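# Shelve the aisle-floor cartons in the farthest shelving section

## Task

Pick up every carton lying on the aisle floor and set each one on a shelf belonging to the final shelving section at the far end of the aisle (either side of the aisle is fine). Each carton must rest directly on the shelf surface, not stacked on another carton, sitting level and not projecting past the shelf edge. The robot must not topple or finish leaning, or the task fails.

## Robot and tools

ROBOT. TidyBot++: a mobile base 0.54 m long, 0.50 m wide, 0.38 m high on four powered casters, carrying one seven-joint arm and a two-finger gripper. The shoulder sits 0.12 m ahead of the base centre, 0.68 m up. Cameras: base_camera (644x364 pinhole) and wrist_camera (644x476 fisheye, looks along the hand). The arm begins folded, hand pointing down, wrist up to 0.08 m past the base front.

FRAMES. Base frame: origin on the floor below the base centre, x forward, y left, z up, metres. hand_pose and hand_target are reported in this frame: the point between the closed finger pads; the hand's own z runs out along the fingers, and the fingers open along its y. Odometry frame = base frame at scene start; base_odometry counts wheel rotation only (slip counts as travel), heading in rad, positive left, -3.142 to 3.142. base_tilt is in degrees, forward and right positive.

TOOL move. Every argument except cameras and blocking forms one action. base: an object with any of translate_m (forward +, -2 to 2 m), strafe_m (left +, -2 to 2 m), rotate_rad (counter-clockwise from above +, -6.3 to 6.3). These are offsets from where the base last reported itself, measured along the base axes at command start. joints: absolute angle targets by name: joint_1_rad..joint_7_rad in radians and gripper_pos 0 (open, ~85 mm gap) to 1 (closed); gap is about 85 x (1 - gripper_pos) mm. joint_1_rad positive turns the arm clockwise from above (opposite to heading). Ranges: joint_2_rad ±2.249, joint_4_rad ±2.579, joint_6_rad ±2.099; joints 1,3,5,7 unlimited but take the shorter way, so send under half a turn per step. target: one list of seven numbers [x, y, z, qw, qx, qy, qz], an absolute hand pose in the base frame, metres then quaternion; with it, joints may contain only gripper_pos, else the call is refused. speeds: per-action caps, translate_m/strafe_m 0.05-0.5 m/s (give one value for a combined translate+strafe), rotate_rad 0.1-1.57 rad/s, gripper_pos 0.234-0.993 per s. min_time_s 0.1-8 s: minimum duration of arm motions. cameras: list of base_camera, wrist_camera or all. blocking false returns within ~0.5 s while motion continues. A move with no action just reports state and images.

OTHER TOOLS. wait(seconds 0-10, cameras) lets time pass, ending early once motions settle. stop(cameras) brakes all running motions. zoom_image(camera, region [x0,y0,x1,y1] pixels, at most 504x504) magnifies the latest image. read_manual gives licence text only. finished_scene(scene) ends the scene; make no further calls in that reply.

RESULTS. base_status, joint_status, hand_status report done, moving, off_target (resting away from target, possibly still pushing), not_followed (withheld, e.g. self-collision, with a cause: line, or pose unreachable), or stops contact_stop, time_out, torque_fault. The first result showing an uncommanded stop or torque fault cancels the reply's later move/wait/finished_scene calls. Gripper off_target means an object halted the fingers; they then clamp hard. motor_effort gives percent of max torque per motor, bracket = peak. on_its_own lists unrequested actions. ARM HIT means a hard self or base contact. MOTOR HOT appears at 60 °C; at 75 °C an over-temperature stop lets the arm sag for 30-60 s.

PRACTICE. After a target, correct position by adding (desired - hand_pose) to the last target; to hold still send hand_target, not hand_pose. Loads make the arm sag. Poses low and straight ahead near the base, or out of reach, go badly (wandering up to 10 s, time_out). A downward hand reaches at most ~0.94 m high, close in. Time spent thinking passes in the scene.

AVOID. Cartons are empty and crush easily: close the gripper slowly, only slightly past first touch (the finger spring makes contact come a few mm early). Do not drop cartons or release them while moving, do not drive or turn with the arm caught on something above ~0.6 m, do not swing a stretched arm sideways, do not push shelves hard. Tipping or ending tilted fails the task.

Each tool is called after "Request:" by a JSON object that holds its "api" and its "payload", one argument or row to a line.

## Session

Request:
{"api": "move", "payload": {
  "joints": {"joint_6_rad": 0.35},
  "cameras": ["all"]
}}

Scene clock: 1.87 s.
Motor temperatures (°C): [35 34 33 34 38 37 36]
move: done
base_odometry: x=+0.000 y=+0.000 heading=+0.000
base_tilt: forward=+0.8 right=-0.3
base_status: not commanded
joint_positions: joint_1_rad=-0.038 joint_2_rad=-0.316 joint_3_rad=+3.148 joint_4_rad=-2.543 joint_5_rad=+0.000 joint_6_rad=+0.294 joint_7_rad=+1.586 gripper_pos=+0.002
joint_status: all done
motor_effort: joint_1_rad=-1(1) joint_2_rad=-5(6) joint_3_rad=+0(1) joint_4_rad=+16(16) joint_5_rad=+0(1) joint_6_rad=+10(10) joint_7_rad=+0(1)
hand_pose: x=+0.5281 y=+0.0143 z=+0.7796 quat_wxyz=(-0.006, +0.823, +0.019, +0.568)
hand_target: x=+0.5335 y=+0.0144 z=+0.7953 quat_wxyz=(-0.006, +0.807, +0.018, +0.590)
hand_status: not commanded
pictures: base_camera, wrist_camera

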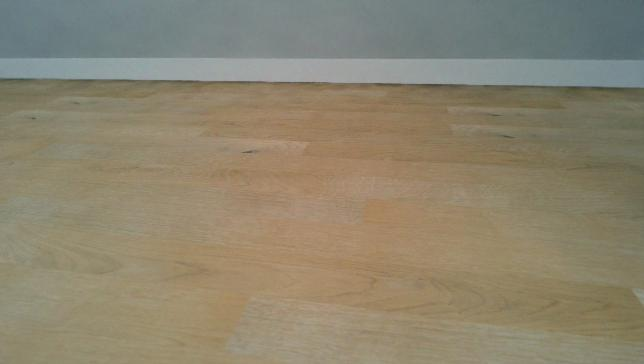

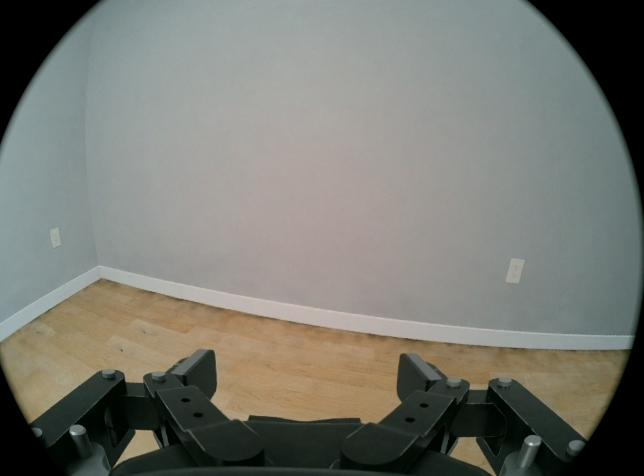

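Request:
{"api": "move", "payload": {
  "base": {"rotate_rad": 1.6},
  "cameras": ["all"]
}}

Request:
{"api": "move", "payload": {
  "base": {"rotate_rad": 1.6},
  "cameras": ["all"]
}}

Scene clock: 6.03 s.
move: done
base_odometry: x=+0.000 y=+0.000 heading=+1.599
base_tilt: forward=+0.8 right=-0.3
base_status: done
joint_positions: joint_1_rad=-0.038 joint_2_rad=-0.316 joint_3_rad=+3.148 joint_4_rad=-2.543 joint_5_rad=+0.000 joint_6_rad=+0.295 joint_7_rad=+1.586 gripper_pos=+0.002
joint_status: not commanded
motor_effort: joint_1_rad=-1(2) joint_2_rad=-5(6) joint_3_rad=+0(2) joint_4_rad=+17(17) joint_5_rad=+0(1) joint_6_rad=+9(10) joint_7_rad=+0(1)
hand_pose: x=+0.5282 y=+0.0143 z=+0.7798 quat_wxyz=(-0.006, +0.822, +0.019, +0.568)
hand_target: x=+0.5335 y=+0.0144 z=+0.7953 quat_wxyz=(-0.006, +0.807, +0.018, +0.590)
hand_status: not commanded
pictures: base_camera, wrist_camera

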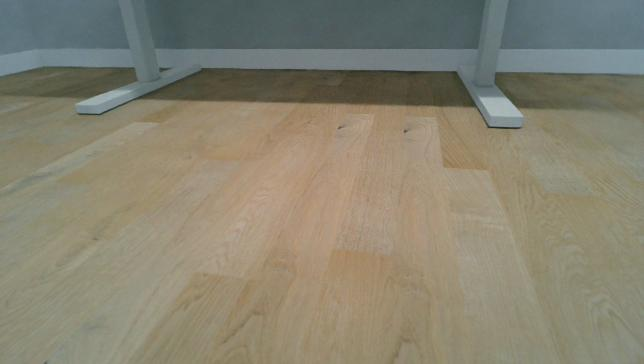

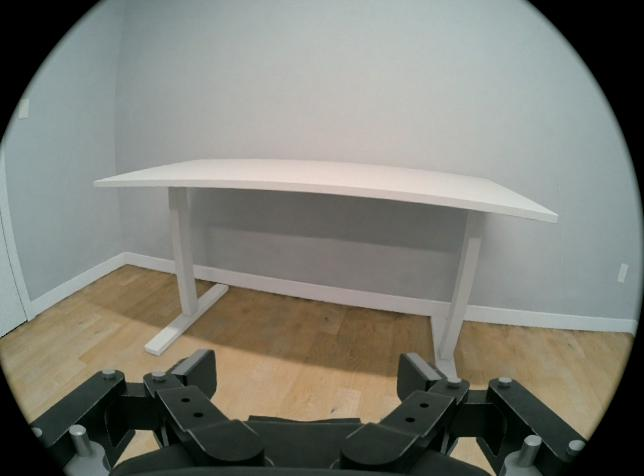

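Scene clock: 8.37 s.
move: done
base_odometry: x=+0.000 y=+0.000 heading=-3.085
base_tilt: forward=+0.8 right=-0.3
base_status: done
joint_positions: joint_1_rad=-0.038 joint_2_rad=-0.316 joint_3_rad=+3.147 joint_4_rad=-2.543 joint_5_rad=+0.000 joint_6_rad=+0.295 joint_7_rad=+1.586 gripper_pos=+0.002
joint_status: not commanded
motor_effort: joint_1_rad=+1(2) joint_2_rad=-6(7) joint_3_rad=+0(2) joint_4_rad=+15(16) joint_5_rad=+0(1) joint_6_rad=+10(10) joint_7_rad=-1(1)
hand_pose: x=+0.5282 y=+0.0143 z=+0.7799 quat_wxyz=(-0.006, +0.822, +0.019, +0.569)
hand_target: x=+0.5335 y=+0.0144 z=+0.7953 quat_wxyz=(-0.006, +0.807, +0.018, +0.590)
hand_status: not commanded
pictures: base_camera, wrist_camera

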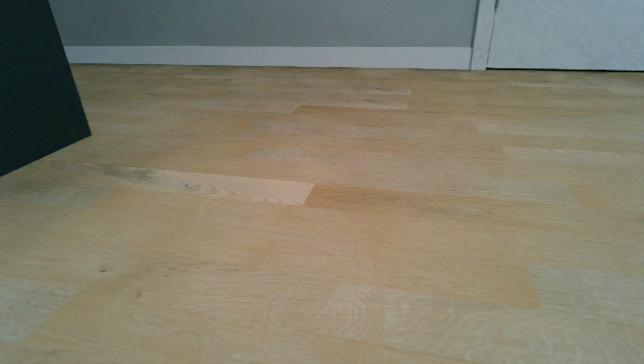

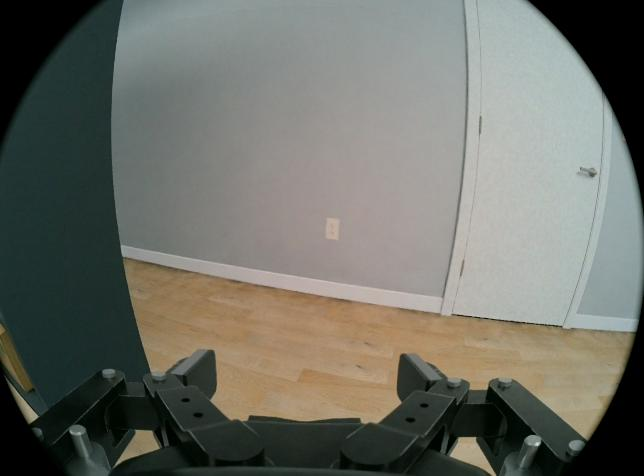

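Request:
{"api": "move", "payload": {
  "base": {"rotate_rad": 1.3},
  "cameras": ["all"]
}}

Scene clock: 12.20 s.
move: done
base_odometry: x=+0.000 y=+0.000 heading=-1.785
base_tilt: forward=+0.8 right=-0.3
base_status: done
joint_positions: joint_1_rad=-0.038 joint_2_rad=-0.316 joint_3_rad=+3.147 joint_4_rad=-2.543 joint_5_rad=+0.000 joint_6_rad=+0.295 joint_7_rad=+1.586 gripper_pos=+0.002
joint_status: not commanded
motor_effort: joint_1_rad=+0(2) joint_2_rad=-6(6) joint_3_rad=+0(2) joint_4_rad=+16(16) joint_5_rad=+0(1) joint_6_rad=+10(10) joint_7_rad=-1(2)
hand_pose: x=+0.5282 y=+0.0144 z=+0.7799 quat_wxyz=(-0.006, +0.822, +0.019, +0.569)
hand_target: x=+0.5335 y=+0.0144 z=+0.7953 quat_wxyz=(-0.006, +0.807, +0.018, +0.590)
hand_status: not commanded
pictures: base_camera, wrist_camera

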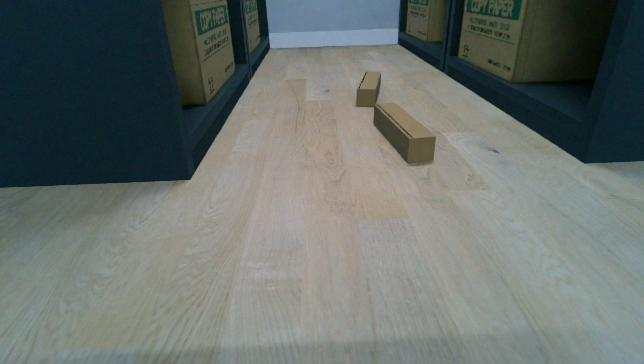

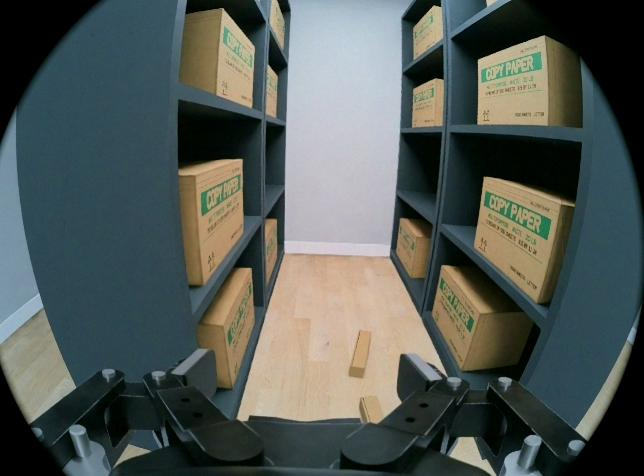

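Request:
{"api": "zoom_image", "payload": {
  "camera": "wrist_camera",
  "region": [180, 100, 560, 430]
}}

Request:
{"api": "zoom_image", "payload": {
  "camera": "base_camera",
  "region": [300, 40, 500, 190]
}}

Scaled by 1.326.

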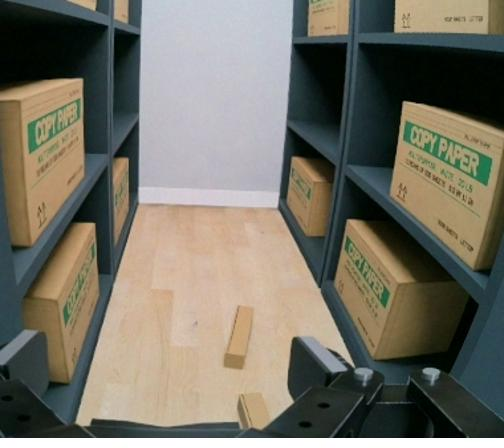

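Scaled by 2.520.

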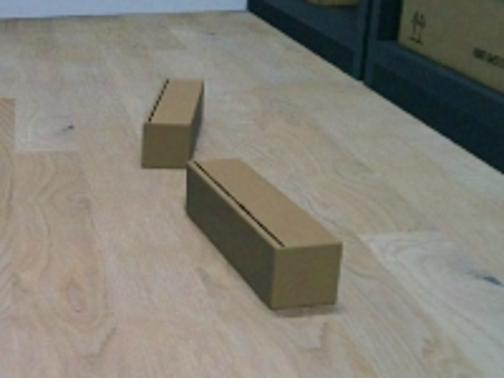

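Request:
{"api": "move", "payload": {
  "base": {"translate_m": 0.40, "strafe_m": -0.30},
  "joints": {"joint_1_rad": -0.213, "joint_2_rad": 1.547, "joint_4_rad": -1.886, "joint_6_rad": 1.127},
  "min_time_s": 3,
  "cameras": ["all"]
}}

Request:
{"api": "zoom_image", "payload": {
  "camera": "base_camera",
  "region": [220, 100, 420, 250]
}}

Scene clock: 96.83 s.
move: done
base_odometry: x=-0.378 y=-0.327 heading=-1.785
base_tilt: forward=+0.9 right=-0.3
base_status: done
joint_positions: joint_1_rad=-0.200 joint_2_rad=+1.531 joint_3_rad=+3.147 joint_4_rad=-1.909 joint_5_rad=+0.000 joint_6_rad=+1.070 joint_7_rad=+1.586 gripper_pos=+0.002
joint_status: all done
motor_effort: joint_1_rad=+0(3) joint_2_rad=-30(34) joint_3_rad=-1(2) joint_4_rad=+0(17) joint_5_rad=+0(1) joint_6_rad=+8(11) joint_7_rad=+0(2)
hand_pose: x=+0.6535 y=+0.1065 z=+0.1750 quat_wxyz=(-0.032, +0.921, +0.100, +0.375)
hand_target: x=+0.6679 y=+0.1170 z=+0.1819 quat_wxyz=(-0.037, +0.908, +0.105, +0.404)
hand_status: not commanded
pictures: base_camera, wrist_camera

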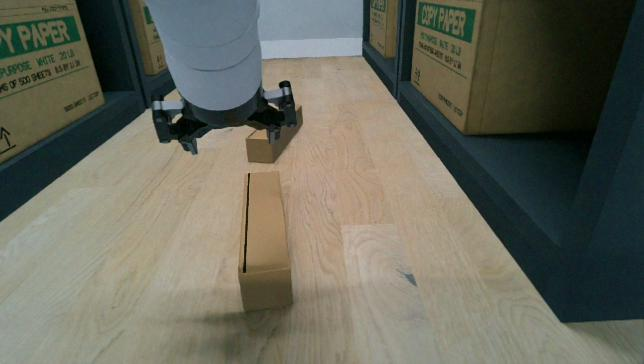

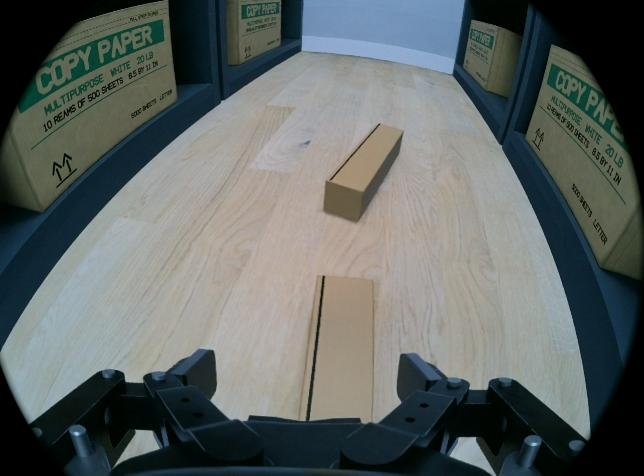

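Scaled by 2.520.

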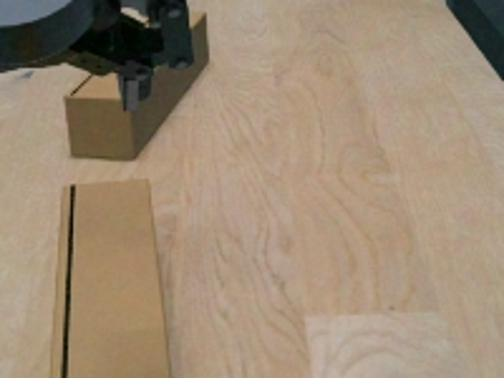

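Request:
{"api": "move", "payload": {
  "base": {"translate_m": 0.027, "strafe_m": 0.027},
  "joints": {"joint_1_rad": -0.102, "joint_2_rad": 1.736, "joint_4_rad": -1.691},
  "min_time_s": 2,
  "cameras": ["wrist_camera"]
}}

Scene clock: 112.17 s.
move: done
base_odometry: x=-0.358 y=-0.360 heading=-1.785
base_tilt: forward=+0.8 right=-0.3
base_status: done
joint_positions: joint_1_rad=-0.113 joint_2_rad=+1.717 joint_3_rad=+3.147 joint_4_rad=-1.713 joint_5_rad=+0.000 joint_6_rad=+1.076 joint_7_rad=+1.586 gripper_pos=+0.002
joint_status: all done
motor_effort: joint_1_rad=+0(3) joint_2_rad=-31(33) joint_3_rad=-1(2) joint_4_rad=-1(2) joint_5_rad=-1(1) joint_6_rad=+7(8) joint_7_rad=-1(1)
hand_pose: x=+0.6628 y=+0.0603 z=+0.0992 quat_wxyz=(-0.016, +0.922, +0.061, +0.383)
hand_target: x=+0.6749 y=+0.0554 z=+0.1035 quat_wxyz=(-0.015, +0.911, +0.055, +0.408)
hand_status: not commanded

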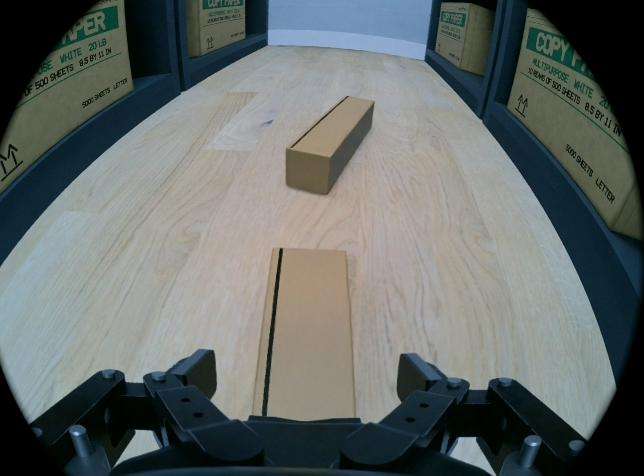

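Request:
{"api": "move", "payload": {
  "joints": {"joint_2_rad": 1.896, "joint_4_rad": -1.484, "joint_6_rad": 0.985},
  "min_time_s": 2.2,
  "cameras": ["wrist_camera"]
}}

Scene clock: 118.10 s.
move: done
base_odometry: x=-0.358 y=-0.360 heading=-1.785
base_tilt: forward=+0.8 right=-0.3
base_status: not commanded
joint_positions: joint_1_rad=-0.113 joint_2_rad=+1.876 joint_3_rad=+3.147 joint_4_rad=-1.507 joint_5_rad=+0.000 joint_6_rad=+1.034 joint_7_rad=+1.586 gripper_pos=+0.002
joint_status: all done
motor_effort: joint_1_rad=-1(1) joint_2_rad=-30(32) joint_3_rad=-1(1) joint_4_rad=+1(2) joint_5_rad=+0(1) joint_6_rad=+8(9) joint_7_rad=-1(2)
hand_pose: x=+0.6634 y=+0.0606 z=+0.0314 quat_wxyz=(-0.017, +0.920, +0.061, +0.386)
hand_target: x=+0.6522 y=+0.0532 z=+0.0133 quat_wxyz=(-0.014, +0.929, +0.056, +0.364)
hand_status: not commanded

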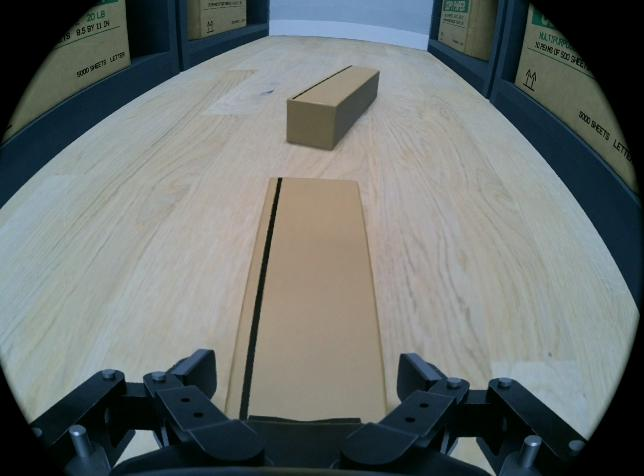

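Request:
{"api": "move", "payload": {
  "joints": {"gripper_pos": 0.325},
  "speeds": {"gripper_pos": 0.234},
  "cameras": ["wrist_camera"]
}}

Request:
{"api": "move", "payload": {
  "joints": {"joint_2_rad": 1.639, "joint_4_rad": -1.792, "joint_6_rad": 1.132},
  "min_time_s": 2.5,
  "cameras": ["wrist_camera"]
}}

Scene clock: 122.53 s.
move: done
base_odometry: x=-0.358 y=-0.360 heading=-1.785
base_tilt: forward=+0.8 right=-0.3
base_status: not commanded
joint_positions: joint_1_rad=-0.113 joint_2_rad=+1.876 joint_3_rad=+3.147 joint_4_rad=-1.506 joint_5_rad=+0.000 joint_6_rad=+1.034 joint_7_rad=+1.586 gripper_pos=+0.321
joint_status: all done
motor_effort: joint_1_rad=-1(1) joint_2_rad=-29(31) joint_3_rad=-1(1) joint_4_rad=+0(1) joint_5_rad=+0(1) joint_6_rad=+7(8) joint_7_rad=+0(1)
hand_pose: x=+0.6636 y=+0.0606 z=+0.0314 quat_wxyz=(-0.017, +0.920, +0.061, +0.386)
hand_target: x=+0.6522 y=+0.0532 z=+0.0133 quat_wxyz=(-0.014, +0.929, +0.056, +0.364)
hand_status: not commanded

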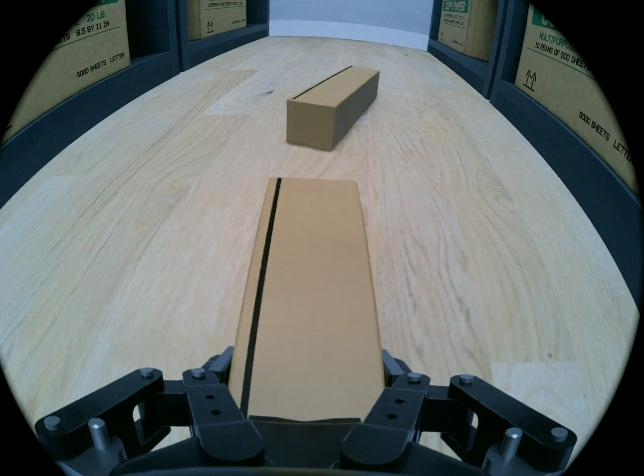

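Scene clock: 125.33 s.
move: done
base_odometry: x=-0.358 y=-0.360 heading=-1.785
base_tilt: forward=+0.8 right=-0.3
base_status: not commanded
joint_positions: joint_1_rad=-0.113 joint_2_rad=+1.665 joint_3_rad=+3.147 joint_4_rad=-1.770 joint_5_rad=+0.000 joint_6_rad=+1.075 joint_7_rad=+1.586 gripper_pos=+0.321
joint_status: all done
motor_effort: joint_1_rad=+1(1) joint_2_rad=-31(32) joint_3_rad=-1(1) joint_4_rad=+0(2) joint_5_rad=+0(1) joint_6_rad=+8(9) joint_7_rad=-1(1)
hand_pose: x=+0.6632 y=+0.0602 z=+0.1205 quat_wxyz=(-0.016, +0.923, +0.061, +0.381)
hand_target: x=+0.6786 y=+0.0557 z=+0.1446 quat_wxyz=(-0.015, +0.911, +0.055, +0.409)
hand_status: not commanded

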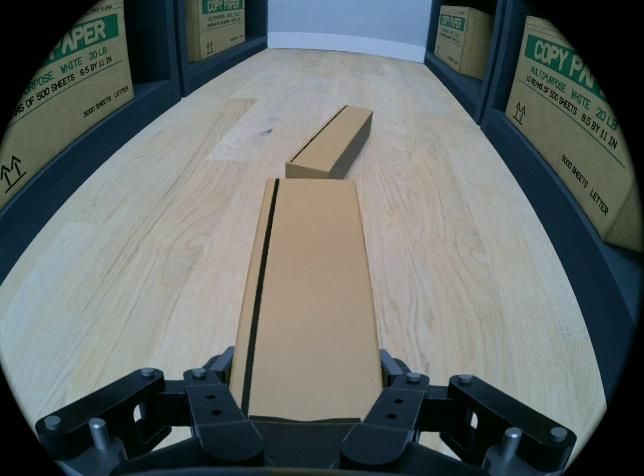

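Request:
{"api": "move", "payload": {
  "base": {"translate_m": -0.45}
}}

Request:
{"api": "move", "payload": {
  "joints": {"joint_1_rad": 1.584},
  "min_time_s": 2.5,
  "cameras": ["wrist_camera"]
}}

Request:
{"api": "move", "payload": {
  "joints": {"joint_2_rad": 1.893, "joint_4_rad": -1.488, "joint_6_rad": 0.99},
  "min_time_s": 3,
  "cameras": ["wrist_camera"]
}}

Scene clock: 142.30 s.
move: done
base_odometry: x=-0.262 y=+0.080 heading=-1.786
base_tilt: forward=+0.8 right=-0.3
base_status: done
joint_positions: joint_1_rad=-0.109 joint_2_rad=+1.659 joint_3_rad=+3.147 joint_4_rad=-1.781 joint_5_rad=+0.000 joint_6_rad=+1.079 joint_7_rad=+1.586 gripper_pos=+0.321
joint_status: not commanded
motor_effort: joint_1_rad=+0(3) joint_2_rad=-31(34) joint_3_rad=-1(2) joint_4_rad=+0(2) joint_5_rad=+0(1) joint_6_rad=+8(9) joint_7_rad=+0(1)
hand_pose: x=+0.6621 y=+0.0576 z=+0.1233 quat_wxyz=(-0.015, +0.923, +0.058, +0.380)
hand_target: x=+0.6786 y=+0.0557 z=+0.1446 quat_wxyz=(-0.015, +0.911, +0.055, +0.409)
hand_status: not commanded
pictures: none

Scene clock: 145.17 s.
move: done
base_odometry: x=-0.262 y=+0.080 heading=-1.786
base_tilt: forward=+0.8 right=-0.3
base_status: not commanded
joint_positions: joint_1_rad=+1.578 joint_2_rad=+1.658 joint_3_rad=+3.148 joint_4_rad=-1.781 joint_5_rad=+0.000 joint_6_rad=+1.079 joint_7_rad=+1.586 gripper_pos=+0.321
joint_status: all done
motor_effort: joint_1_rad=+0(3) joint_2_rad=-31(32) joint_3_rad=-1(3) joint_4_rad=+0(2) joint_5_rad=+0(1) joint_6_rad=+8(8) joint_7_rad=+0(1)
hand_pose: x=+0.1137 y=-0.5463 z=+0.1235 quat_wxyz=(+0.274, +0.657, -0.650, +0.265)
hand_target: x=+0.1100 y=-0.5623 z=+0.1446 quat_wxyz=(+0.295, +0.647, -0.644, +0.283)
hand_status: not commanded

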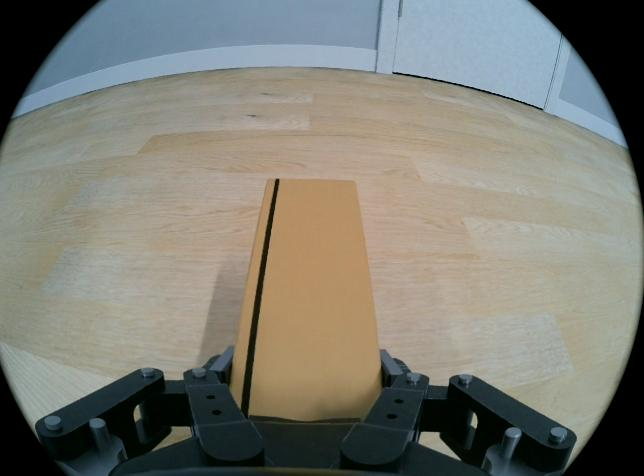

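Scene clock: 148.47 s.
move: done
base_odometry: x=-0.262 y=+0.080 heading=-1.786
base_tilt: forward=+0.8 right=-0.3
base_status: not commanded
joint_positions: joint_1_rad=+1.578 joint_2_rad=+1.873 joint_3_rad=+3.148 joint_4_rad=-1.512 joint_5_rad=+0.000 joint_6_rad=+1.039 joint_7_rad=+1.586 gripper_pos=+0.321
joint_status: all done
motor_effort: joint_1_rad=-1(1) joint_2_rad=-30(32) joint_3_rad=-1(1) joint_4_rad=+1(2) joint_5_rad=+0(1) joint_6_rad=+7(9) joint_7_rad=+0(1)
hand_pose: x=+0.1139 y=-0.5488 z=+0.0339 quat_wxyz=(+0.279, +0.656, -0.648, +0.270)
hand_target: x=+0.1105 y=-0.5368 z=+0.0154 quat_wxyz=(+0.264, +0.660, -0.656, +0.254)
hand_status: not commanded

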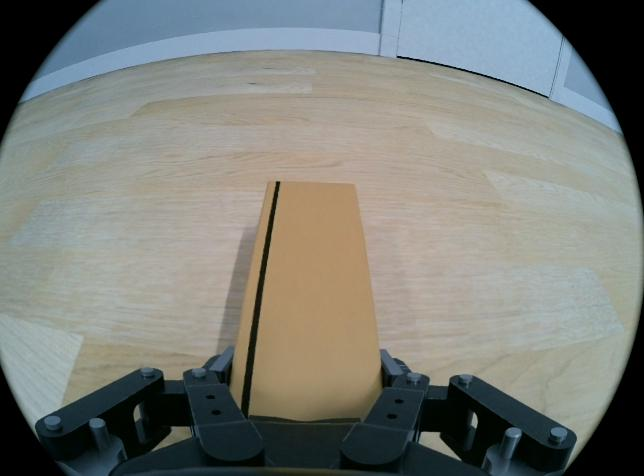

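Request:
{"api": "move", "payload": {
  "joints": {"gripper_pos": 0.0},
  "speeds": {"gripper_pos": 0.3},
  "cameras": ["wrist_camera"]
}}

Request:
{"api": "move", "payload": {
  "joints": {"joint_2_rad": 1.50, "joint_4_rad": -1.931, "joint_6_rad": 1.127},
  "min_time_s": 2,
  "cameras": ["wrist_camera"]
}}

Request:
{"api": "move", "payload": {
  "joints": {"joint_1_rad": 0.245},
  "base": {"strafe_m": 0.18}
}}

Request:
{"api": "move", "payload": {
  "base": {"translate_m": 0.86},
  "cameras": ["all"]
}}

Scene clock: 162.30 s.
move: done
base_odometry: x=-0.262 y=+0.080 heading=-1.786
base_tilt: forward=+0.8 right=-0.3
base_status: not commanded
joint_positions: joint_1_rad=+1.578 joint_2_rad=+1.873 joint_3_rad=+3.148 joint_4_rad=-1.511 joint_5_rad=+0.000 joint_6_rad=+1.037 joint_7_rad=+1.586 gripper_pos=+0.002
joint_status: all done
motor_effort: joint_1_rad=+0(1) joint_2_rad=-30(31) joint_3_rad=-1(1) joint_4_rad=+0(1) joint_5_rad=+0(1) joint_6_rad=+7(9) joint_7_rad=+0(1)
hand_pose: x=+0.1139 y=-0.5486 z=+0.0335 quat_wxyz=(+0.278, +0.656, -0.648, +0.269)
hand_target: x=+0.1105 y=-0.5368 z=+0.0154 quat_wxyz=(+0.264, +0.660, -0.656, +0.254)
hand_status: not commanded

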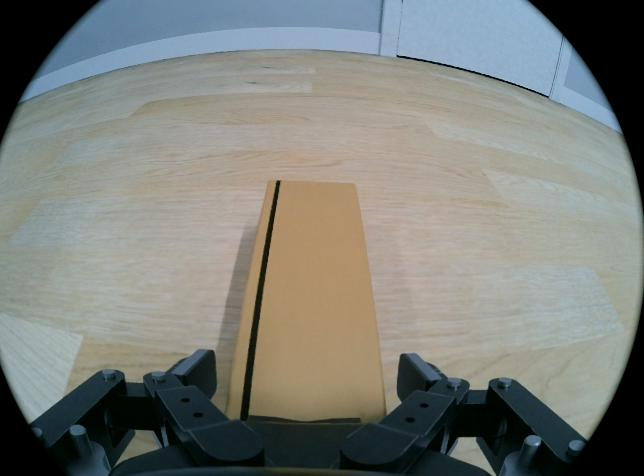

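Scene clock: 164.63 s.
move: done
base_odometry: x=-0.262 y=+0.080 heading=-1.786
base_tilt: forward=+0.8 right=-0.3
base_status: not commanded
joint_positions: joint_1_rad=+1.578 joint_2_rad=+1.519 joint_3_rad=+3.148 joint_4_rad=-1.909 joint_5_rad=+0.000 joint_6_rad=+1.074 joint_7_rad=+1.586 gripper_pos=+0.002
joint_status: all done
motor_effort: joint_1_rad=-1(1) joint_2_rad=-31(32) joint_3_rad=-1(1) joint_4_rad=+0(2) joint_5_rad=+0(1) joint_6_rad=+8(9) joint_7_rad=+0(2)
hand_pose: x=+0.1135 y=-0.5518 z=+0.1821 quat_wxyz=(+0.276, +0.656, -0.650, +0.266)
hand_target: x=+0.1099 y=-0.5612 z=+0.2019 quat_wxyz=(+0.294, +0.647, -0.645, +0.281)
hand_status: not commanded

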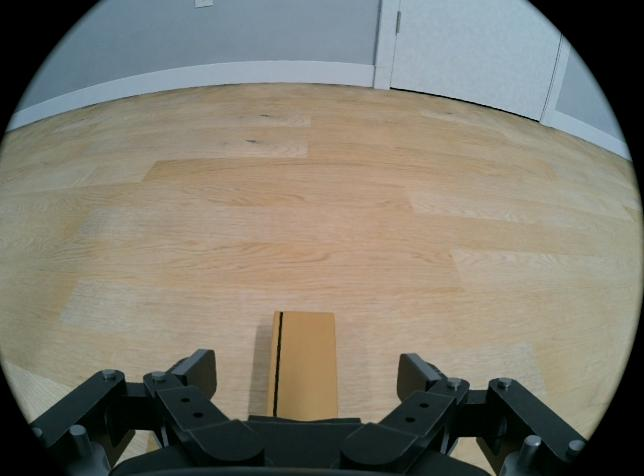

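Scene clock: 167.23 s.
move: done
base_odometry: x=-0.086 y=+0.042 heading=-1.786
base_tilt: forward=+0.8 right=-0.3
base_status: done
joint_positions: joint_1_rad=+0.251 joint_2_rad=+1.517 joint_3_rad=+3.148 joint_4_rad=-1.916 joint_5_rad=+0.000 joint_6_rad=+1.077 joint_7_rad=+1.586 gripper_pos=+0.002
joint_status: all done
motor_effort: joint_1_rad=+0(3) joint_2_rad=-31(32) joint_3_rad=-1(2) joint_4_rad=+0(2) joint_5_rad=+0(1) joint_6_rad=+7(8) joint_7_rad=+0(1)
hand_pose: x=+0.6510 y=-0.1385 z=+0.1830 quat_wxyz=(+0.054, +0.918, -0.108, +0.379)
hand_target: x=+0.6631 y=-0.1378 z=+0.2019 quat_wxyz=(+0.055, +0.908, -0.104, +0.403)
hand_status: not commanded
pictures: none

Scene clock: 170.27 s.
move: done
base_odometry: x=-0.269 y=-0.798 heading=-1.786
base_tilt: forward=+0.9 right=-0.3
base_status: done
joint_positions: joint_1_rad=+0.251 joint_2_rad=+1.516 joint_3_rad=+3.148 joint_4_rad=-1.917 joint_5_rad=+0.000 joint_6_rad=+1.078 joint_7_rad=+1.586 gripper_pos=+0.002
joint_status: not commanded
motor_effort: joint_1_rad=+0(2) joint_2_rad=-31(32) joint_3_rad=-1(2) joint_4_rad=-1(2) joint_5_rad=+0(1) joint_6_rad=+7(8) joint_7_rad=-1(1)
hand_pose: x=+0.6514 y=-0.1384 z=+0.1838 quat_wxyz=(+0.054, +0.917, -0.108, +0.379)
hand_target: x=+0.6631 y=-0.1378 z=+0.2019 quat_wxyz=(+0.055, +0.908, -0.104, +0.403)
hand_status: not commanded
pictures: base_camera, wrist_camera

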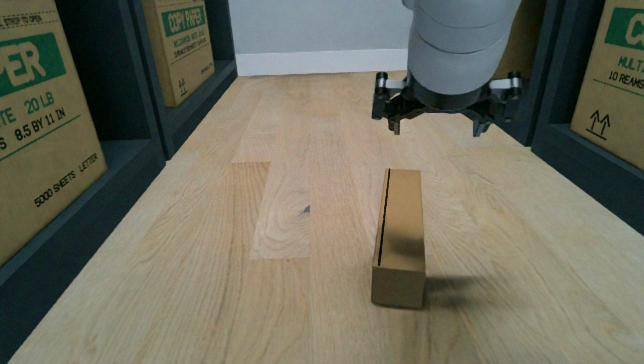

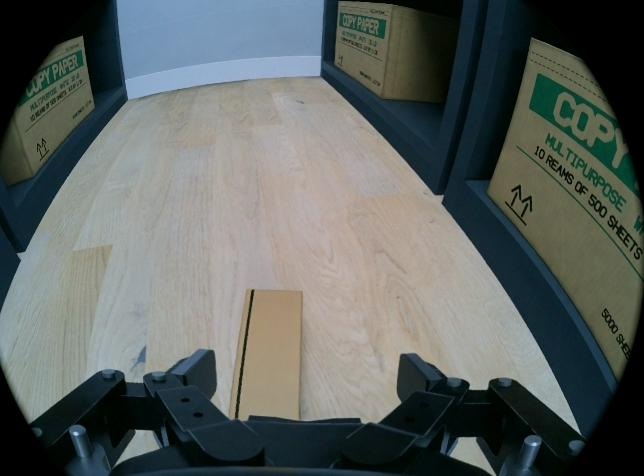

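Request:
{"api": "move", "payload": {
  "base": {"translate_m": 0.033, "strafe_m": 0.004},
  "joints": {"joint_1_rad": 0.199, "joint_2_rad": 1.736, "joint_4_rad": -1.691},
  "min_time_s": 2,
  "cameras": ["wrist_camera"]
}}

Scene clock: 184.37 s.
move: done
base_odometry: x=-0.272 y=-0.832 heading=-1.786
base_tilt: forward=+0.8 right=-0.3
base_status: done
joint_positions: joint_1_rad=+0.212 joint_2_rad=+1.719 joint_3_rad=+3.148 joint_4_rad=-1.713 joint_5_rad=+0.000 joint_6_rad=+1.079 joint_7_rad=+1.586 gripper_pos=+0.002
joint_status: all done
motor_effort: joint_1_rad=+0(2) joint_2_rad=-31(33) joint_3_rad=-1(2) joint_4_rad=+0(2) joint_5_rad=+0(1) joint_6_rad=+7(9) joint_7_rad=+0(1)
hand_pose: x=+0.6539 y=-0.1167 z=+0.0993 quat_wxyz=(+0.046, +0.919, -0.089, +0.382)
hand_target: x=+0.6663 y=-0.1119 z=+0.1035 quat_wxyz=(+0.046, +0.909, -0.082, +0.406)
hand_status: not commanded

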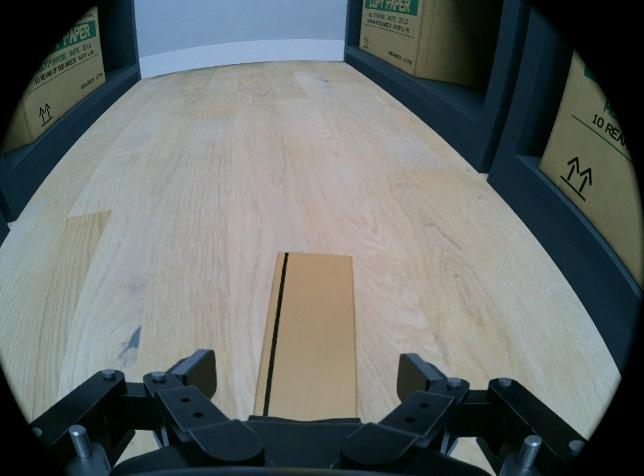

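Request:
{"api": "move", "payload": {
  "joints": {"joint_2_rad": 1.896, "joint_4_rad": -1.484, "joint_6_rad": 0.985},
  "min_time_s": 2.2,
  "cameras": ["wrist_camera"]
}}

Scene clock: 188.73 s.
move: done
base_odometry: x=-0.272 y=-0.832 heading=-1.786
base_tilt: forward=+0.8 right=-0.3
base_status: not commanded
joint_positions: joint_1_rad=+0.212 joint_2_rad=+1.876 joint_3_rad=+3.148 joint_4_rad=-1.507 joint_5_rad=+0.000 joint_6_rad=+1.034 joint_7_rad=+1.586 gripper_pos=+0.002
joint_status: all done
motor_effort: joint_1_rad=+0(2) joint_2_rad=-30(32) joint_3_rad=-1(1) joint_4_rad=+0(2) joint_5_rad=+0(1) joint_6_rad=+7(9) joint_7_rad=-1(1)
hand_pose: x=+0.6543 y=-0.1165 z=+0.0314 quat_wxyz=(+0.046, +0.918, -0.089, +0.383)
hand_target: x=+0.6440 y=-0.1073 z=+0.0133 quat_wxyz=(+0.041, +0.927, -0.084, +0.362)
hand_status: not commanded

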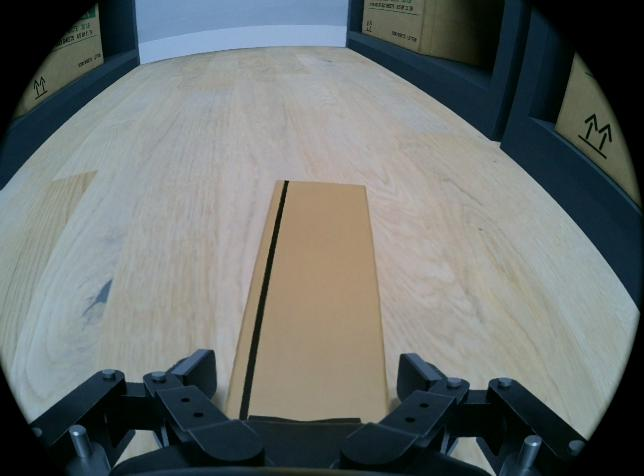

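Request:
{"api": "move", "payload": {
  "joints": {"gripper_pos": 0.325},
  "speeds": {"gripper_pos": 0.234},
  "cameras": ["wrist_camera"]
}}

Request:
{"api": "move", "payload": {
  "joints": {"joint_2_rad": 1.639, "joint_4_rad": -1.792, "joint_6_rad": 1.132},
  "min_time_s": 2,
  "cameras": ["wrist_camera"]
}}

Request:
{"api": "move", "payload": {
  "base": {"strafe_m": -0.04, "rotate_rad": -0.02},
  "joints": {"joint_1_rad": 0.10, "joint_2_rad": -0.131, "joint_4_rad": -2.484, "joint_6_rad": -0.043},
  "min_time_s": 3.5,
  "cameras": ["all"]
}}

Scene clock: 204.60 s.
move: done
base_odometry: x=-0.272 y=-0.832 heading=-1.786
base_tilt: forward=+0.8 right=-0.3
base_status: not commanded
joint_positions: joint_1_rad=+0.212 joint_2_rad=+1.876 joint_3_rad=+3.148 joint_4_rad=-1.506 joint_5_rad=+0.000 joint_6_rad=+1.034 joint_7_rad=+1.586 gripper_pos=+0.321
joint_status: all done
motor_effort: joint_1_rad=+0(1) joint_2_rad=-29(31) joint_3_rad=-1(1) joint_4_rad=+0(1) joint_5_rad=+0(1) joint_6_rad=+6(8) joint_7_rad=+0(1)
hand_pose: x=+0.6548 y=-0.1166 z=+0.0315 quat_wxyz=(+0.046, +0.918, -0.089, +0.384)
hand_target: x=+0.6440 y=-0.1073 z=+0.0133 quat_wxyz=(+0.041, +0.927, -0.084, +0.362)
hand_status: not commanded

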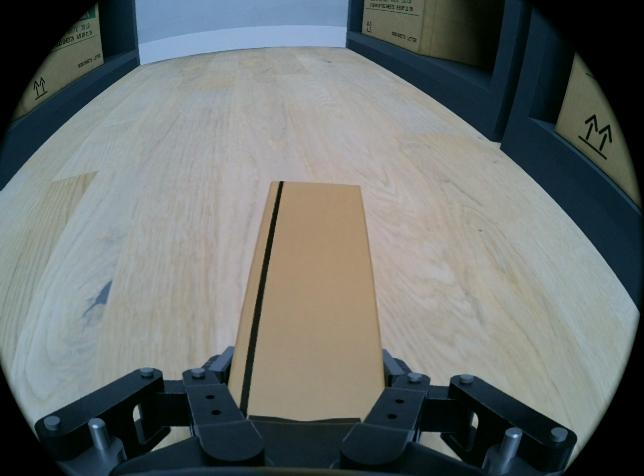

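Scene clock: 206.93 s.
move: done
base_odometry: x=-0.272 y=-0.832 heading=-1.786
base_tilt: forward=+0.9 right=-0.3
base_status: not commanded
joint_positions: joint_1_rad=+0.212 joint_2_rad=+1.663 joint_3_rad=+3.148 joint_4_rad=-1.771 joint_5_rad=+0.000 joint_6_rad=+1.076 joint_7_rad=+1.586 gripper_pos=+0.321
joint_status: all done
motor_effort: joint_1_rad=-1(1) joint_2_rad=-31(33) joint_3_rad=-1(1) joint_4_rad=+0(1) joint_5_rad=+0(1) joint_6_rad=+7(9) joint_7_rad=+0(1)
hand_pose: x=+0.6546 y=-0.1169 z=+0.1215 quat_wxyz=(+0.046, +0.920, -0.089, +0.379)
hand_target: x=+0.6700 y=-0.1127 z=+0.1446 quat_wxyz=(+0.046, +0.909, -0.082, +0.406)
hand_status: not commanded

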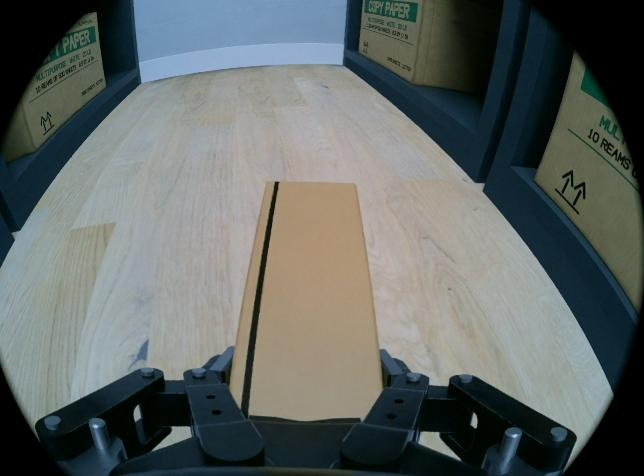

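Scene clock: 210.73 s.
move: done
base_odometry: x=-0.312 y=-0.823 heading=-1.806
base_tilt: forward=+0.8 right=-0.3
base_status: done
joint_positions: joint_1_rad=+0.114 joint_2_rad=-0.118 joint_3_rad=+3.148 joint_4_rad=-2.454 joint_5_rad=+0.000 joint_6_rad=+0.008 joint_7_rad=+1.586 gripper_pos=+0.321
joint_status: all done
motor_effort: joint_1_rad=+0(4) joint_2_rad=-10(34) joint_3_rad=+0(3) joint_4_rad=+14(15) joint_5_rad=+0(1) joint_6_rad=+8(10) joint_7_rad=+0(2)
hand_pose: x=+0.5195 y=-0.0469 z=+0.6677 quat_wxyz=(+0.026, +0.917, -0.048, +0.394)
hand_target: x=+0.4963 y=-0.0387 z=+0.6487 quat_wxyz=(+0.022, +0.930, -0.042, +0.364)
hand_status: not commanded
pictures: base_camera, wrist_camera

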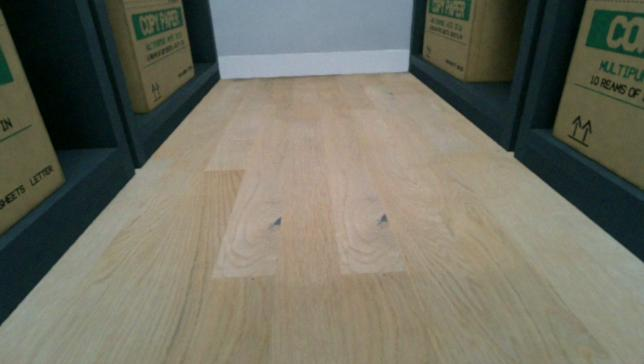

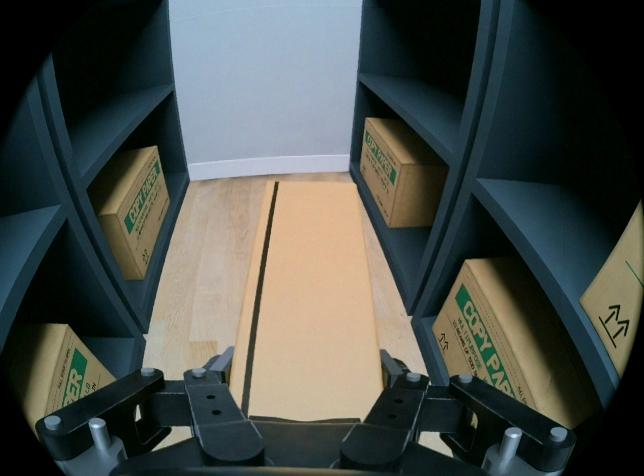

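Request:
{"api": "move", "payload": {
  "base": {"translate_m": 0.9},
  "speeds": {"translate_m": 0.35},
  "cameras": ["all"]
}}

Scene clock: 219.40 s.
move: done
base_odometry: x=-0.521 y=-1.699 heading=-1.806
base_tilt: forward=+0.8 right=-0.3
base_status: done
joint_positions: joint_1_rad=+0.113 joint_2_rad=-0.122 joint_3_rad=+3.148 joint_4_rad=-2.458 joint_5_rad=+0.000 joint_6_rad=+0.001 joint_7_rad=+1.586 gripper_pos=+0.321
joint_status: not commanded
motor_effort: joint_1_rad=+0(2) joint_2_rad=-9(12) joint_3_rad=+0(1) joint_4_rad=+15(15) joint_5_rad=+0(1) joint_6_rad=+8(9) joint_7_rad=-1(1)
hand_pose: x=+0.5167 y=-0.0461 z=+0.6665 quat_wxyz=(+0.026, +0.918, -0.048, +0.392)
hand_target: x=+0.4963 y=-0.0387 z=+0.6487 quat_wxyz=(+0.022, +0.930, -0.042, +0.364)
hand_status: not commanded
pictures: base_camera, wrist_camera

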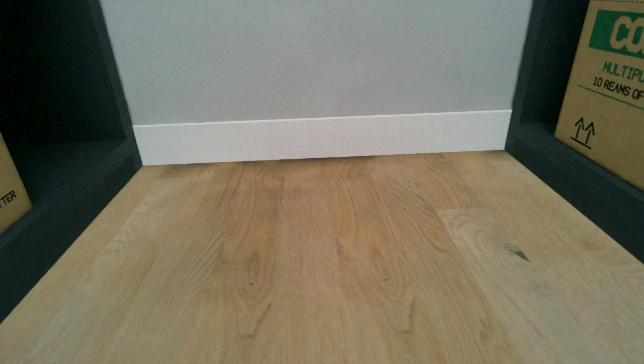

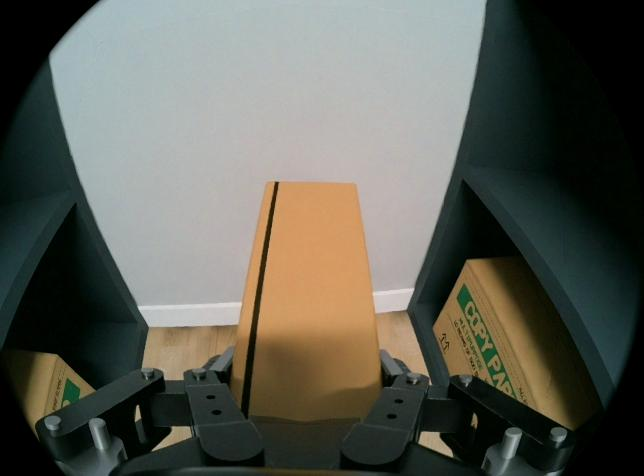

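Request:
{"api": "move", "payload": {
  "base": {"translate_m": 0.3},
  "speeds": {"translate_m": 0.2},
  "joints": {"joint_1_rad": 0.65},
  "min_time_s": 2,
  "cameras": ["wrist_camera"]
}}

Request:
{"api": "move", "payload": {
  "joints": {"joint_1_rad": 1.58},
  "min_time_s": 2.2,
  "cameras": ["all"]
}}

Scene clock: 231.20 s.
move: done
base_odometry: x=-0.591 y=-1.991 heading=-1.806
base_tilt: forward=+0.8 right=-0.3
base_status: done
joint_positions: joint_1_rad=+0.637 joint_2_rad=-0.125 joint_3_rad=+3.148 joint_4_rad=-2.460 joint_5_rad=+0.000 joint_6_rad=+0.000 joint_7_rad=+1.586 gripper_pos=+0.321
joint_status: all done
motor_effort: joint_1_rad=+0(2) joint_2_rad=-10(12) joint_3_rad=+0(1) joint_4_rad=+14(15) joint_5_rad=+0(1) joint_6_rad=+8(9) joint_7_rad=+0(1)
hand_pose: x=+0.4392 y=-0.2384 z=+0.6664 quat_wxyz=(+0.127, +0.875, -0.284, +0.372)
hand_target: x=+0.4204 y=-0.2302 z=+0.6487 quat_wxyz=(+0.120, +0.884, -0.293, +0.344)
hand_status: not commanded

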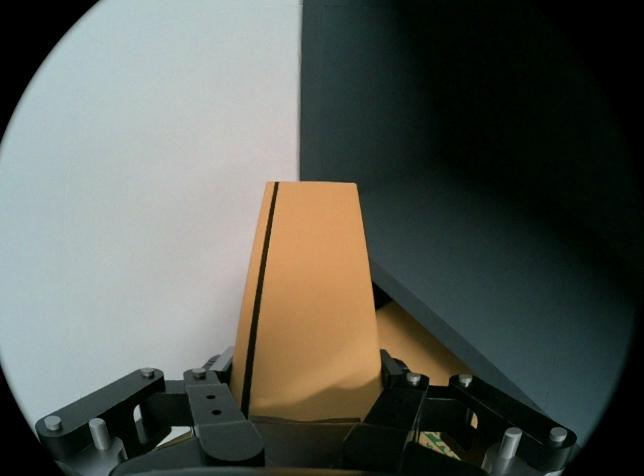

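Scene clock: 233.70 s.
move: done
base_odometry: x=-0.591 y=-1.991 heading=-1.806
base_tilt: forward=+0.8 right=-0.3
base_status: not commanded
joint_positions: joint_1_rad=+1.568 joint_2_rad=-0.125 joint_3_rad=+3.148 joint_4_rad=-2.460 joint_5_rad=+0.000 joint_6_rad=+0.000 joint_7_rad=+1.586 gripper_pos=+0.321
joint_status: all done
motor_effort: joint_1_rad=+1(2) joint_2_rad=-9(10) joint_3_rad=+0(1) joint_4_rad=+14(15) joint_5_rad=+0(1) joint_6_rad=+7(9) joint_7_rad=-1(2)
hand_pose: x=+0.1192 y=-0.3992 z=+0.6664 quat_wxyz=(+0.280, +0.654, -0.646, +0.275)
hand_target: x=+0.1146 y=-0.3793 z=+0.6487 quat_wxyz=(+0.261, +0.658, -0.659, +0.254)
hand_status: not commanded
pictures: base_camera, wrist_camera

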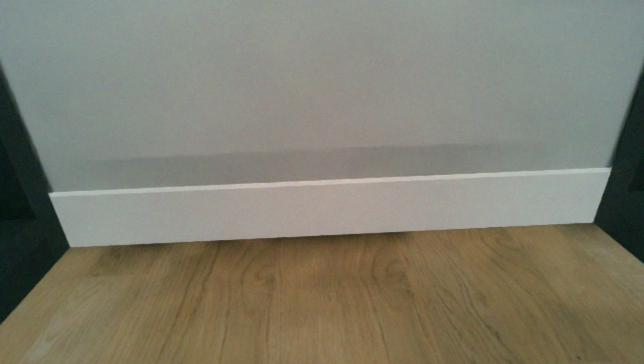

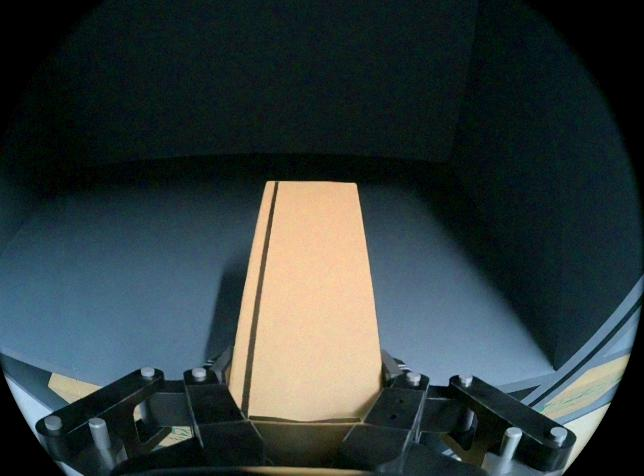

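Request:
{"api": "move", "payload": {
  "base": {"translate_m": 0.2},
  "speeds": {"translate_m": 0.15},
  "joints": {"joint_2_rad": 0.4795, "joint_4_rad": -1.94, "joint_6_rad": 0.14},
  "min_time_s": 3,
  "cameras": ["all"]
}}

Scene clock: 239.63 s.
move: done
base_odometry: x=-0.638 y=-2.186 heading=-1.806
base_tilt: forward=+0.8 right=-0.3
base_status: done
joint_positions: joint_1_rad=+1.573 joint_2_rad=+0.468 joint_3_rad=+3.148 joint_4_rad=-1.973 joint_5_rad=+0.000 joint_6_rad=+0.083 joint_7_rad=+1.586 gripper_pos=+0.321
joint_status: all done
motor_effort: joint_1_rad=+0(3) joint_2_rad=-26(28) joint_3_rad=-1(2) joint_4_rad=+13(15) joint_5_rad=+0(1) joint_6_rad=+8(9) joint_7_rad=+0(1)
hand_pose: x=+0.1157 y=-0.6125 z=+0.5969 quat_wxyz=(+0.274, +0.656, -0.650, +0.266)
hand_target: x=+0.1109 y=-0.6382 z=+0.6166 quat_wxyz=(+0.301, +0.643, -0.642, +0.290)
hand_status: not commanded
pictures: base_camera, wrist_camera

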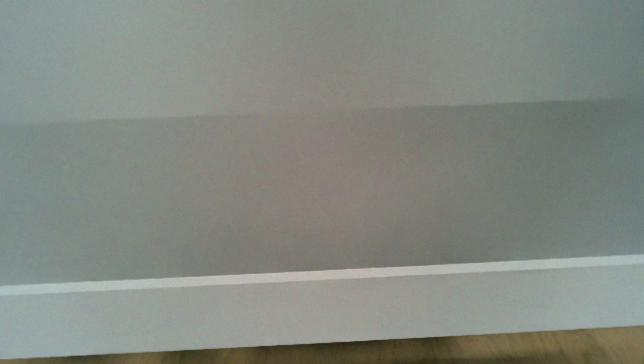

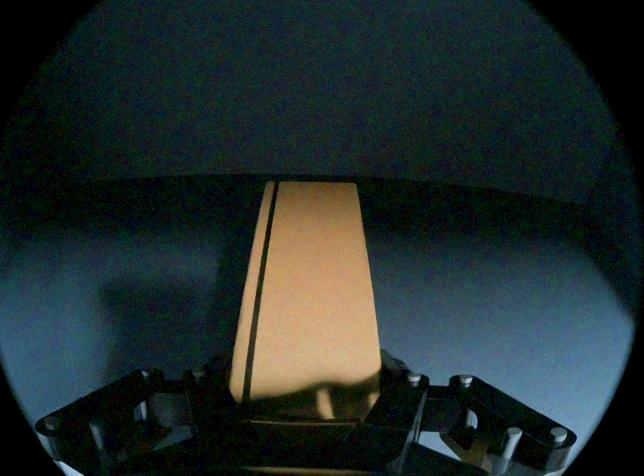

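Request:
{"api": "move", "payload": {
  "joints": {"joint_2_rad": 0.558, "joint_4_rad": -2.037, "joint_6_rad": 0.25},
  "min_time_s": 2.5,
  "cameras": ["wrist_camera"]
}}

Scene clock: 247.90 s.
move: done
base_odometry: x=-0.638 y=-2.186 heading=-1.806
base_tilt: forward=+0.8 right=-0.3
base_status: not commanded
joint_positions: joint_1_rad=+1.573 joint_2_rad=+0.533 joint_3_rad=+3.148 joint_4_rad=-2.004 joint_5_rad=+0.000 joint_6_rad=+0.196 joint_7_rad=+1.586 gripper_pos=+0.321
joint_status: all done
motor_effort: joint_1_rad=-2(2) joint_2_rad=-26(29) joint_3_rad=-1(1) joint_4_rad=+11(14) joint_5_rad=+0(1) joint_6_rad=+7(9) joint_7_rad=-1(1)
hand_pose: x=+0.1157 y=-0.6162 z=+0.5689 quat_wxyz=(+0.280, +0.654, -0.648, +0.272)
hand_target: x=+0.1113 y=-0.6088 z=+0.5525 quat_wxyz=(+0.279, +0.652, -0.651, +0.269)
hand_status: not commanded

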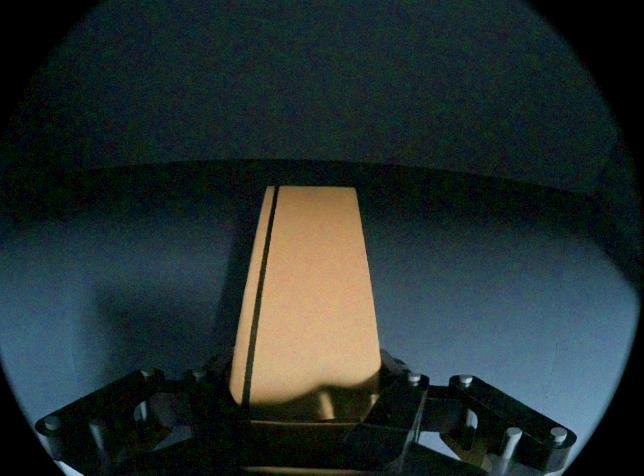

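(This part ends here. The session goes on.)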